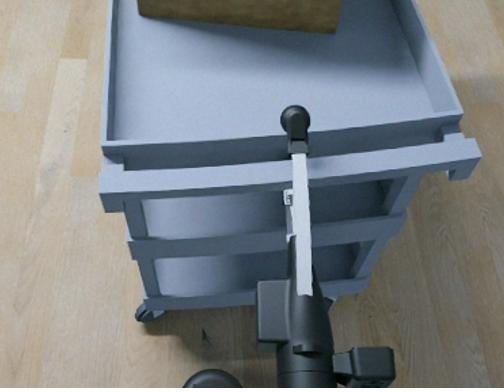

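>>> {"method": "move", "body": {
  "blocking": false,
  "r1": {"joints":{"gripper_m":-0.03}}
}}

>>> {"method": "wait", "body": {
  "seconds": 3,
  "cameras": ["r1_head_camera","r1_wrist_camera"]
}}

Scene clock: 525.77 s.
move: r1 moving
r1.base_odometry: x=-2.887 y=-0.896 heading=-2.383
r1.turned_by_wheels: +0.000
r1.turned_by_imu: +0.000
r1.base_tilt: forward=-1.6 right=+1.3
r1.lidar_m: 0.36 0.42 2.19 2.10 0.96 0.88 1.28 1.95 2.58 2.62 2.71 0.45
r1.base_status: not commanded
r1.joint_positions: lift_m=+0.687 arm_m=+0.000 wrist_yaw_rad=-0.006 wrist_pitch_rad=+0.005 wrist_roll_rad=+1.569 gripper_m=+0.073
r1.joint_status: gripper_m moving
r1.measured_speeds: translate_m=+0.000 strafe_m=+0.000 rotate_rad=+0.000 lift_m=+0.000 arm_m=+0.000 wrist_yaw_rad=+0.000 wrist_pitch_rad=+0.016 wrist_roll_rad=+0.000
r1.motor_effort: lift_m=+23(24) arm_m=+5(5) wheel_0=+1(2) wheel_1=+2(2) wheel_2=-6(7)
r1.servo_current: wrist_yaw_rad=46(78) wrist_pitch_rad=52(52) wrist_roll_rad=39(52) gripper_m=104(104)
r1.contact_limits: translate_m 0.2
r1.hand_pose: x=+0.4587 y=-0.0891 z=+0.8635 quat_wxyz=(+0.708, +0.707, +0.000, -0.004) (m; r1's base frame)
r1.wrist_depth_mm: - - - 259 262 1430 1118 / - - - 257 256 1756 1229 / - - - 251 252 1708 - / - 449 445 246 250 - - / - 452 452 242 243 - - / - 455 200 181 192 - - / - 466 469 138 236 - -
r2: as last shown
r2.base_tilt: forward=-0.7 right=+0.0
r2.lidar_m: 0.51 0.39 0.99 0.96 1.98 2.05 1.35 1.20 1.25 1.10 0.99 0.95
r2.motor_effort: lift_m=+19(20) arm_m=-6(7) wheel_0=+6(7) wheel_1=-6(6) wheel_2=+12(12)
r2.servo_current: wrist_yaw_rad=52(59) wrist_pitch_rad=39(46) wrist_roll_rad=52(52) gripper_m=117(124)
r2.wrist_depth_mm: - - 254 162 230 220 212 / - - 255 163 232 222 214 / - - 257 165 233 224 216 / - - - 165 235 225 217 / 1430 - - 168 236 224 218 / - - 183 166 180 226 219 / - 1921 260 - 236 224 219
pictures: none

Scene clock: 527.17 s.
earlier move: r1 done
r1.base_odometry: x=-2.887 y=-0.896 heading=-2.383
r1.turned_by_wheels: +0.000
r1.turned_by_imu: +0.000
r1.base_tilt: forward=-1.6 right=+1.3
r1.lidar_m: 0.38 0.39 2.19 2.11 0.96 0.88 1.26 1.95 2.57 2.62 2.73 0.43
r1.base_status: not commanded
r1.joint_positions: lift_m=+0.687 arm_m=+0.000 wrist_yaw_rad=-0.003 wrist_pitch_rad=+0.010 wrist_roll_rad=+1.569 gripper_m=-0.029
r1.joint_status: all done
r1.measured_speeds: all 0
r1.motor_effort: lift_m=+23(24) arm_m=-4(5) wheel_0=+2(2) wheel_1=+1(2) wheel_2=-1(7)
r1.servo_current: wrist_yaw_rad=59(78) wrist_pitch_rad=52(59) wrist_roll_rad=52(59) gripper_m=85(169)
r1.contact_limits: translate_m 0.2
r1.hand_pose: x=+0.4591 y=-0.0882 z=+0.8620 quat_wxyz=(+0.708, +0.707, +0.003, -0.004) (m; r1's base frame)
r1.wrist_depth_mm: - - - 244 245 1618 1182 / - - - 242 242 1756 - / - - - 178 240 - - / - 436 439 236 238 - - / - 445 445 175 236 - - / - 459 189 199 182 - - / - 155 469 170 229 134 -
r2.base_odometry: x=-2.808 y=+0.282 heading=-2.751
r2.turned_by_wheels: +0.000
r2.turned_by_imu: +0.000
r2.base_tilt: forward=-0.6 right=+0.0
r2.lidar_m: 0.51 0.39 0.99 0.96 1.99 2.04 1.35 1.21 1.24 1.09 1.02 0.96
r2.base_status: not commanded
r2.joint_positions: lift_m=+0.800 arm_m=+0.000 wrist_yaw_rad=+0.975 wrist_pitch_rad=+0.003 wrist_roll_rad=+0.002 gripper_m=-0.033
r2.joint_status: not commanded
r2.measured_speeds: all 0
r2.motor_effort: lift_m=+19(20) arm_m=-6(7) wheel_0=+7(7) wheel_1=-5(6) wheel_2=+11(12)
r2.servo_current: wrist_yaw_rad=59(59) wrist_pitch_rad=39(52) wrist_roll_rad=46(59) gripper_m=124(124)
r2.hand_pose: x=+0.4053 y=+0.1895 z=+0.9772 quat_wxyz=(+0.884, +0.000, +0.002, +0.468) (m; r2's base frame)
r2.wrist_depth_mm: - - 253 162 230 220 213 / - - 255 163 232 222 214 / - - 256 165 233 224 216 / - - - 164 235 225 216 / 1430 - - 167 236 225 219 / - - 184 167 181 225 219 / - 1921 263 - 236 224 220
wait: 1.40 of 3 s (r1 has come to rest)
pictures: r1_head_camera, r1_wrist_camera
Images, in order (width x height): r1_head_camera 420x560, r1_wrist_camera 616x392.

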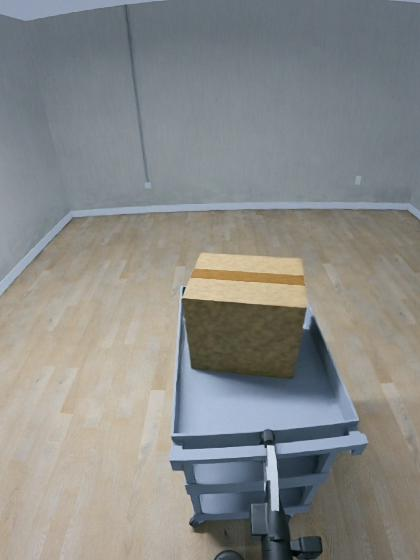

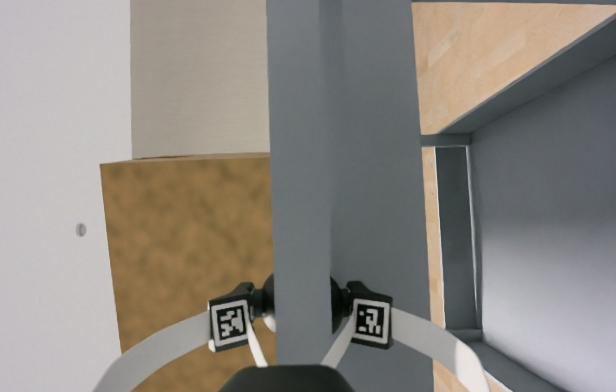

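>>> {"method": "move", "body": {
  "blocking": false,
  "r1": {"base":{"translate_m":-0.5,"strafe_m":-0.26},"pace":"slow"}
}}

>>> {"method": "wait", "body": {
  "seconds": 9,
  "cameras": ["r1_head_camera","r1_wrist_camera","r2_head_camera","r2_head_right_camera"]
}}

Scene clock: 534.10 s.
move: r1 moving
r1.base_odometry: x=-2.883 y=-0.883 heading=-2.383
r1.turned_by_wheels: +0.000
r1.turned_by_imu: +0.000
r1.base_tilt: forward=-1.6 right=+1.2
r1.lidar_m: 0.40 0.39 2.20 2.10 0.95 0.87 1.27 1.93 2.57 2.61 2.71 0.46
r1.base_status: translate_m moving; strafe_m moving
r1.joint_positions: lift_m=+0.687 arm_m=+0.000 wrist_yaw_rad=+0.001 wrist_pitch_rad=+0.010 wrist_roll_rad=+1.569 gripper_m=-0.029
r1.joint_status: not commanded
r1.measured_speeds: translate_m=-0.048 strafe_m=-0.024 rotate_rad=+0.003 lift_m=+0.000 arm_m=+0.000 wrist_yaw_rad=+0.025 wrist_pitch_rad=+0.000 wrist_roll_rad=+0.000
r1.motor_effort: lift_m=+23(24) arm_m=-4(4) wheel_0=-3(6) wheel_1=-6(7) wheel_2=+9(9)
r1.servo_current: wrist_yaw_rad=46(59) wrist_pitch_rad=59(59) wrist_roll_rad=72(72) gripper_m=91(91)
r1.hand_pose: x=+0.4594 y=-0.0870 z=+0.8620 quat_wxyz=(+0.708, +0.707, +0.004, -0.003) (m; r1's base frame)
r1.wrist_depth_mm: - - - 238 241 1661 1229 / - - - - 239 1708 - / - - - 177 238 - - / - 436 436 236 237 - - / - 445 452 175 236 - - / - 466 187 202 183 - - / - 153 473 156 234 135 -
r2: as last shown
r2.lidar_m: 0.51 0.38 0.98 0.98 1.99 2.02 1.34 1.23 1.26 1.12 1.01 0.95
r2.motor_effort: lift_m=+19(19) arm_m=-6(7) wheel_0=+6(7) wheel_1=-5(6) wheel_2=+11(12)
r2.servo_current: wrist_yaw_rad=46(59) wrist_pitch_rad=52(52) wrist_roll_rad=46(59) gripper_m=111(117)
r2.wrist_depth_mm: - - 254 162 231 220 213 / - - 254 163 231 222 215 / - - 257 165 234 224 216 / - - - 165 236 224 216 / 1430 - - 167 236 225 219 / - - 183 167 181 225 220 / - 1921 260 - 236 224 220
pictures: none

Scene clock: 540.40 s.
earlier move: r1 done
r1.base_odometry: x=-2.703 y=-0.363 heading=-2.383
r1.turned_by_wheels: +0.000
r1.turned_by_imu: -0.002
r1.base_tilt: forward=-1.6 right=+1.3
r1.lidar_m: 0.32 0.33 2.47 0.97 0.70 0.84 - 1.39 1.87 2.36 2.44 0.49
r1.base_status: done
r1.joint_positions: lift_m=+0.687 arm_m=+0.000 wrist_yaw_rad=+0.003 wrist_pitch_rad=+0.010 wrist_roll_rad=+1.569 gripper_m=-0.029
r1.joint_status: not commanded
r1.measured_speeds: all 0
r1.motor_effort: lift_m=+23(24) arm_m=-4(4) wheel_0=-7(9) wheel_1=-2(9) wheel_2=+4(15)
r1.servo_current: wrist_yaw_rad=33(78) wrist_pitch_rad=59(65) wrist_roll_rad=46(78) gripper_m=72(91)
r1.hand_pose: x=+0.4595 y=-0.0867 z=+0.8620 quat_wxyz=(+0.708, +0.707, +0.004, -0.003) (m; r1's base frame)
r1.wrist_depth_mm: - - - - - 1366 1042 / - - - - 325 1499 436 / - - - - 283 1661 - / - - - 256 260 1863 - / - 449 445 187 246 - - / - 433 209 194 182 - - / - 424 182 144 218 - -
r2.base_odometry: x=-2.808 y=+0.282 heading=-2.751
r2.turned_by_wheels: +0.000
r2.turned_by_imu: +0.001
r2.base_tilt: forward=-0.6 right=+0.1
r2.lidar_m: 0.49 0.36 0.96 1.22 4.79 2.06 1.33 1.22 1.25 1.10 1.00 0.93
r2.base_status: not commanded
r2.joint_positions: lift_m=+0.800 arm_m=+0.000 wrist_yaw_rad=+0.975 wrist_pitch_rad=+0.003 wrist_roll_rad=+0.002 gripper_m=-0.033
r2.joint_status: not commanded
r2.measured_speeds: all 0
r2.motor_effort: lift_m=+19(20) arm_m=-6(7) wheel_0=+7(7) wheel_1=-6(6) wheel_2=+11(12)
r2.servo_current: wrist_yaw_rad=52(65) wrist_pitch_rad=39(52) wrist_roll_rad=46(65) gripper_m=117(124)
r2.hand_pose: x=+0.4053 y=+0.1895 z=+0.9772 quat_wxyz=(+0.884, +0.000, +0.002, +0.468) (m; r2's base frame)
r2.wrist_depth_mm: - - 253 163 230 220 213 / - - 255 163 232 222 214 / - - 258 165 234 224 216 / 1098 - 1060 165 235 225 216 / 1098 1205 1160 167 237 225 218 / - - 183 166 180 225 220 / - 135 262 - 236 224 220
wait: 6.30 of 9 s (r1 has come to rest)
pictures: r1_head_camera, r1_wrist_camera, r2_head_camera, r2_head_right_camera
Images, in order (width x height): r1_head_camera 420x560, r1_wrist_camera 616x392, r2_head_camera 420x560, r2_head_right_camera 420x672.

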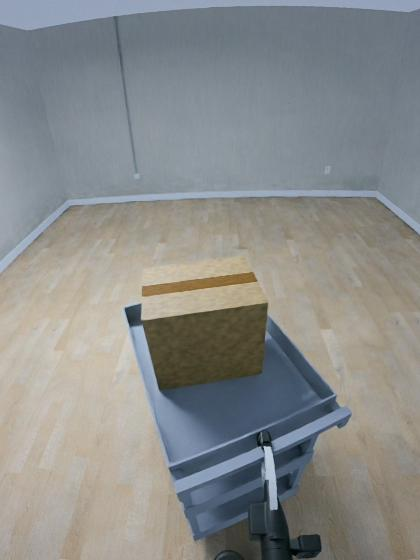

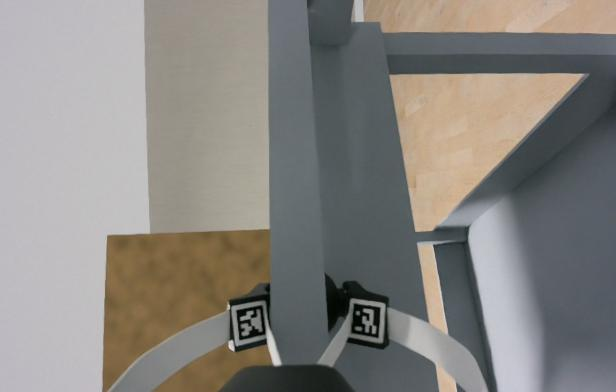

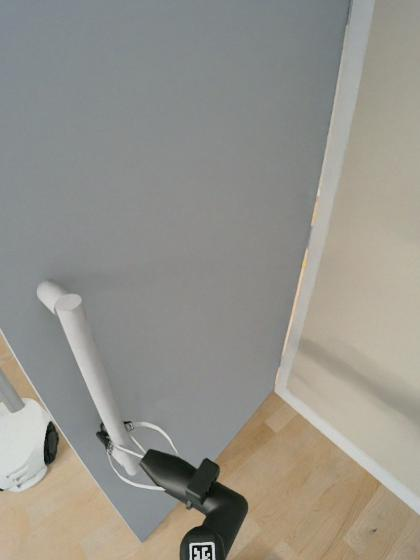

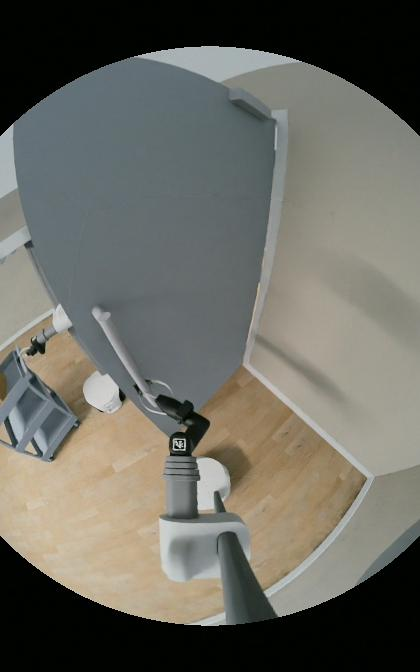

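>>> {"method": "move", "body": {
  "blocking": false,
  "r1": {"base":{"translate_m":-0.7},"pace":"slow"}
}}

>>> {"method": "wait", "body": {
  "seconds": 9,
  "cameras": ["r1_head_camera","r1_head_left_camera","r1_head_right_camera"]
}}

Scene clock: 551.37 s.
move: r1 moving
r1.base_odometry: x=-2.694 y=-0.355 heading=-2.384
r1.turned_by_wheels: +0.000
r1.turned_by_imu: -0.001
r1.base_tilt: forward=-1.5 right=+1.3
r1.lidar_m: 0.31 0.34 2.48 0.95 0.70 0.83 - 1.36 1.84 2.35 2.46 0.46
r1.base_status: translate_m moving
r1.joint_positions: lift_m=+0.687 arm_m=+0.000 wrist_yaw_rad=+0.003 wrist_pitch_rad=+0.010 wrist_roll_rad=+1.569 gripper_m=-0.029
r1.joint_status: not commanded
r1.measured_speeds: translate_m=-0.049 strafe_m=+0.000 rotate_rad=-0.002 lift_m=+0.000 arm_m=+0.000 wrist_yaw_rad=+0.000 wrist_pitch_rad=+0.000 wrist_roll_rad=+0.000
r1.motor_effort: lift_m=+23(24) arm_m=-3(4) wheel_0=-7(10) wheel_1=-7(7) wheel_2=+8(10)
r1.servo_current: wrist_yaw_rad=46(65) wrist_pitch_rad=59(59) wrist_roll_rad=46(65) gripper_m=72(72)
r1.hand_pose: x=+0.4595 y=-0.0867 z=+0.8620 quat_wxyz=(+0.708, +0.707, +0.004, -0.003) (m; r1's base frame)
r1.wrist_depth_mm: - - - - 322 1464 1060 / - - - - 324 1537 1205 / - - - - 283 1708 - / - - - 256 259 1808 - / - 445 449 186 245 - - / - 430 436 194 182 - - / - 418 183 144 217 - -
r2: as last shown
r2.turned_by_imu: +0.000
r2.base_tilt: forward=-0.6 right=+0.0
r2.lidar_m: 0.52 0.37 0.95 1.24 4.81 2.01 1.34 1.24 1.27 1.09 1.00 0.94
r2.motor_effort: lift_m=+19(19) arm_m=-6(7) wheel_0=+7(7) wheel_1=-5(6) wheel_2=+11(12)
r2.servo_current: wrist_yaw_rad=59(59) wrist_pitch_rad=46(46) wrist_roll_rad=46(59) gripper_m=117(124)
r2.wrist_depth_mm: - - 253 163 230 220 213 / - - 255 163 233 223 213 / - - 256 165 234 224 216 / 1098 - - 165 235 224 216 / 1078 1182 1160 167 236 224 218 / - - 182 167 181 225 220 / - 136 262 - 236 224 221
pictures: none

Scene clock: 559.13 s.
earlier move: r1 done
r1.base_odometry: x=-2.195 y=+0.118 heading=-2.384
r1.turned_by_wheels: -0.001
r1.turned_by_imu: -0.002
r1.base_tilt: forward=-1.6 right=+1.3
r1.lidar_m: 0.35 0.34 0.63 0.53 0.54 0.68 3.61 0.77 0.87 2.35 2.45 0.45
r1.base_status: done
r1.joint_positions: lift_m=+0.687 arm_m=+0.000 wrist_yaw_rad=-0.001 wrist_pitch_rad=+0.010 wrist_roll_rad=+1.569 gripper_m=-0.029
r1.joint_status: not commanded
r1.measured_speeds: all 0
r1.motor_effort: lift_m=+23(24) arm_m=-4(4) wheel_0=-8(11) wheel_1=-5(9) wheel_2=+0(10)
r1.servo_current: wrist_yaw_rad=39(72) wrist_pitch_rad=65(65) wrist_roll_rad=46(78) gripper_m=65(78)
r1.hand_pose: x=+0.4592 y=-0.0878 z=+0.8620 quat_wxyz=(+0.708, +0.707, +0.003, -0.004) (m; r1's base frame)
r1.wrist_depth_mm: - - - - 310 317 324 / - - - - 293 1661 1182 / - - - - 273 1808 - / - - - 251 256 1863 - / - 442 449 185 241 - - / - 436 187 190 182 - - / - 424 182 126 219 - -
r2.base_odometry: x=-2.808 y=+0.282 heading=-2.751
r2.turned_by_wheels: +0.000
r2.turned_by_imu: +0.001
r2.base_tilt: forward=-0.6 right=+0.0
r2.lidar_m: 0.52 0.39 0.96 4.48 4.80 2.08 1.34 1.20 1.25 1.10 1.00 0.95
r2.base_status: not commanded
r2.joint_positions: lift_m=+0.800 arm_m=+0.000 wrist_yaw_rad=+0.975 wrist_pitch_rad=+0.003 wrist_roll_rad=+0.002 gripper_m=-0.033
r2.joint_status: not commanded
r2.measured_speeds: all 0
r2.motor_effort: lift_m=+19(20) arm_m=-6(7) wheel_0=+7(7) wheel_1=-6(6) wheel_2=+11(12)
r2.servo_current: wrist_yaw_rad=46(65) wrist_pitch_rad=39(46) wrist_roll_rad=52(65) gripper_m=124(130)
r2.hand_pose: x=+0.4053 y=+0.1895 z=+0.9772 quat_wxyz=(+0.884, +0.000, +0.002, +0.468) (m; r2's base frame)
r2.wrist_depth_mm: - - 254 162 232 221 213 / - - 254 163 231 222 214 / - - 257 164 234 223 216 / - - 891 164 235 225 217 / - - 259 167 236 225 218 / - - 180 167 181 225 219 / - 1060 - - 236 224 220
wait: 7.77 of 9 s (r1 has come to rest)
pictures: r1_head_camera, r1_head_left_camera, r1_head_right_camera
Images, in order (width x height): r1_head_camera 420x560, r1_head_left_camera 420x672, r1_head_right_camera 420x672.

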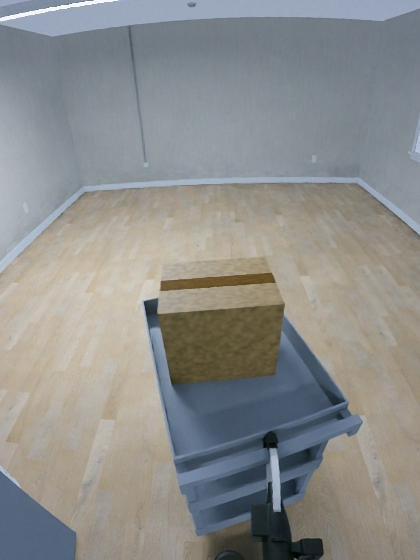

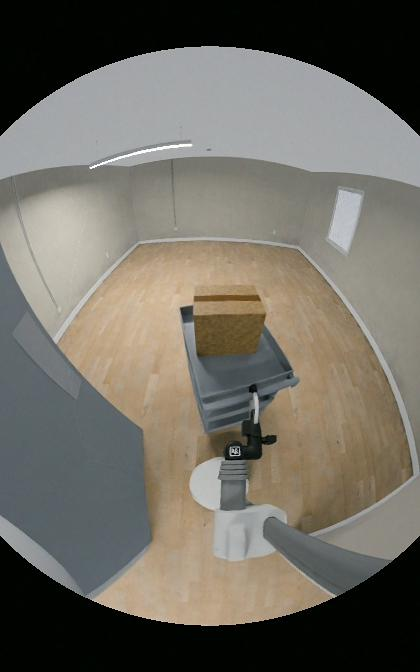

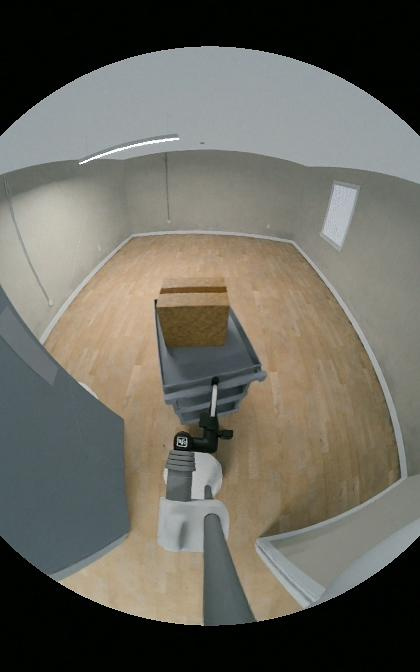

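>>> {"method": "move", "body": {
  "blocking": false,
  "r1": {"base":{"translate_m":-0.55,"strafe_m":0.03},"pace":"slow","contact_limits":{"translate_m":0.3}}
}}

>>> {"method": "wait", "body": {
  "seconds": 9,
  "cameras": ["r1_head_camera","r1_head_left_camera","r1_head_right_camera"]
}}

Scene clock: 567.60 s.
move: r1 moving
r1.base_odometry: x=-2.186 y=+0.126 heading=-2.385
r1.turned_by_wheels: -0.001
r1.turned_by_imu: -0.001
r1.base_tilt: forward=-1.6 right=+1.3
r1.lidar_m: 0.31 0.35 0.62 0.54 0.54 0.68 3.62 0.77 0.85 2.30 2.45 0.45
r1.base_status: translate_m moving; strafe_m moving
r1.joint_positions: lift_m=+0.687 arm_m=+0.000 wrist_yaw_rad=-0.001 wrist_pitch_rad=+0.010 wrist_roll_rad=+1.569 gripper_m=-0.029
r1.joint_status: not commanded
r1.measured_speeds: translate_m=-0.049 strafe_m=+0.003 rotate_rad=-0.001 lift_m=+0.000 arm_m=+0.000 wrist_yaw_rad=+0.000 wrist_pitch_rad=+0.000 wrist_roll_rad=+0.000
r1.motor_effort: lift_m=+23(24) arm_m=-3(4) wheel_0=-9(11) wheel_1=-7(7) wheel_2=+8(8)
r1.servo_current: wrist_yaw_rad=65(65) wrist_pitch_rad=65(65) wrist_roll_rad=39(59) gripper_m=59(72)
r1.contact_limits: translate_m 0.3
r1.hand_pose: x=+0.4592 y=-0.0878 z=+0.8620 quat_wxyz=(+0.708, +0.707, +0.003, -0.004) (m; r1's base frame)
r1.wrist_depth_mm: - - - - 309 317 320 / - - - - 293 1661 1205 / - - - - 272 1863 - / - - - 252 255 1756 - / - 442 445 184 240 - - / - 439 202 191 181 - - / - 424 182 145 218 - -
r2: as last shown
r2.turned_by_imu: +0.000
r2.base_tilt: forward=-0.6 right=+0.1
r2.lidar_m: 0.53 0.40 0.95 4.50 4.81 2.03 1.35 1.23 1.26 1.10 1.00 0.92
r2.motor_effort: lift_m=+19(19) arm_m=-6(6) wheel_0=+7(7) wheel_1=-6(6) wheel_2=+11(12)
r2.servo_current: wrist_yaw_rad=65(65) wrist_pitch_rad=39(52) wrist_roll_rad=59(65) gripper_m=124(124)
r2.wrist_depth_mm: - - 254 162 231 220 213 / - - 255 163 232 222 215 / - - 256 164 233 224 216 / - - 878 165 235 225 217 / - - 258 168 236 225 218 / - - 181 167 181 225 220 / - 1078 - - 236 224 220
pictures: none

Scene clock: 573.90 s.
earlier move: r1 done
r1.base_odometry: x=-1.775 y=+0.473 heading=-2.385
r1.turned_by_wheels: +0.000
r1.turned_by_imu: -0.002
r1.base_tilt: forward=-1.6 right=+1.2
r1.lidar_m: 0.36 0.39 0.47 0.42 0.48 3.11 3.03 3.12 0.53 0.50 2.44 0.46
r1.base_status: done
r1.joint_positions: lift_m=+0.687 arm_m=+0.000 wrist_yaw_rad=-0.002 wrist_pitch_rad=+0.010 wrist_roll_rad=+1.569 gripper_m=-0.029
r1.joint_status: not commanded
r1.measured_speeds: all 0
r1.motor_effort: lift_m=+23(24) arm_m=-4(4) wheel_0=-8(12) wheel_1=-4(8) wheel_2=+0(8)
r1.servo_current: wrist_yaw_rad=46(72) wrist_pitch_rad=59(72) wrist_roll_rad=65(72) gripper_m=59(72)
r1.contact_limits: translate_m 0.3
r1.hand_pose: x=+0.4591 y=-0.0879 z=+0.8620 quat_wxyz=(+0.708, +0.707, +0.003, -0.004) (m; r1's base frame)
r1.wrist_depth_mm: - - - - 274 307 1098 / - - - 258 262 1661 1255 / - - - 251 253 1808 - / - 442 445 242 245 - - / - 442 442 178 237 - - / - 442 186 189 181 - - / - 442 445 127 223 - -
r2.base_odometry: x=-2.808 y=+0.282 heading=-2.751
r2.turned_by_wheels: +0.000
r2.turned_by_imu: +0.001
r2.base_tilt: forward=-0.6 right=+0.0
r2.lidar_m: 0.50 0.38 3.56 4.48 4.79 2.04 1.36 1.19 1.25 1.09 0.99 0.92
r2.base_status: not commanded
r2.joint_positions: lift_m=+0.800 arm_m=+0.000 wrist_yaw_rad=+0.975 wrist_pitch_rad=+0.003 wrist_roll_rad=+0.002 gripper_m=-0.033
r2.joint_status: not commanded
r2.measured_speeds: all 0
r2.motor_effort: lift_m=+19(20) arm_m=-6(7) wheel_0=+6(7) wheel_1=-6(6) wheel_2=+11(12)
r2.servo_current: wrist_yaw_rad=59(65) wrist_pitch_rad=33(52) wrist_roll_rad=52(65) gripper_m=124(130)
r2.hand_pose: x=+0.4053 y=+0.1895 z=+0.9772 quat_wxyz=(+0.884, +0.000, +0.002, +0.468) (m; r2's base frame)
r2.wrist_depth_mm: - - 254 162 230 220 213 / - - 256 163 231 222 213 / - - 257 165 234 224 216 / - - - 165 234 225 216 / - - - 167 236 224 218 / - - 183 166 181 225 219 / - 1921 262 - 236 224 220
wait: 6.30 of 9 s (r1 has come to rest)
pictures: r1_head_camera, r1_head_left_camera, r1_head_right_camera
Images, in order (width x height): r1_head_camera 420x560, r1_head_left_camera 420x672, r1_head_right_camera 420x672.

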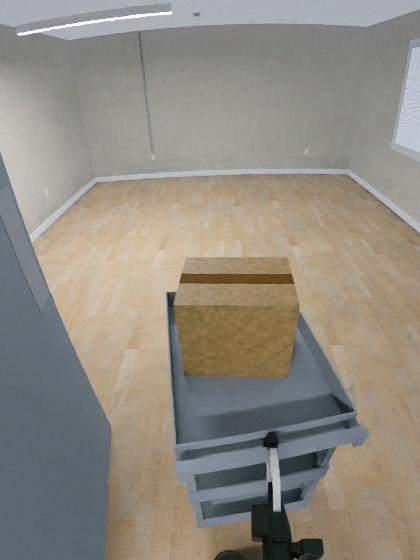

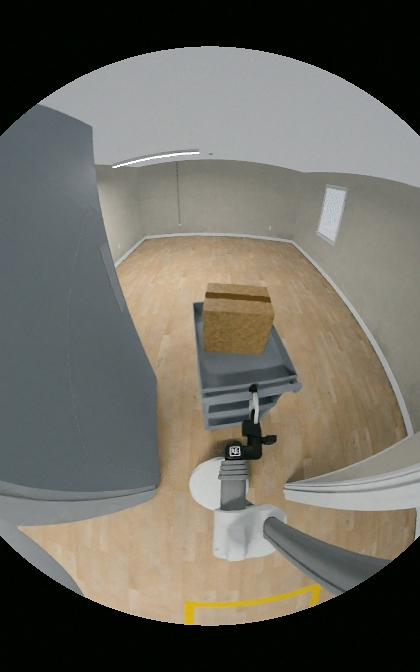

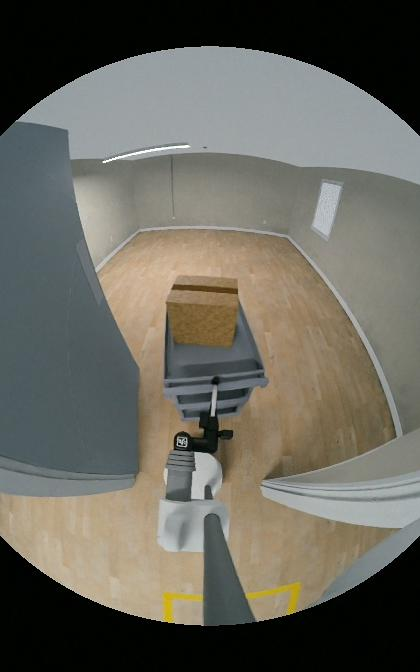

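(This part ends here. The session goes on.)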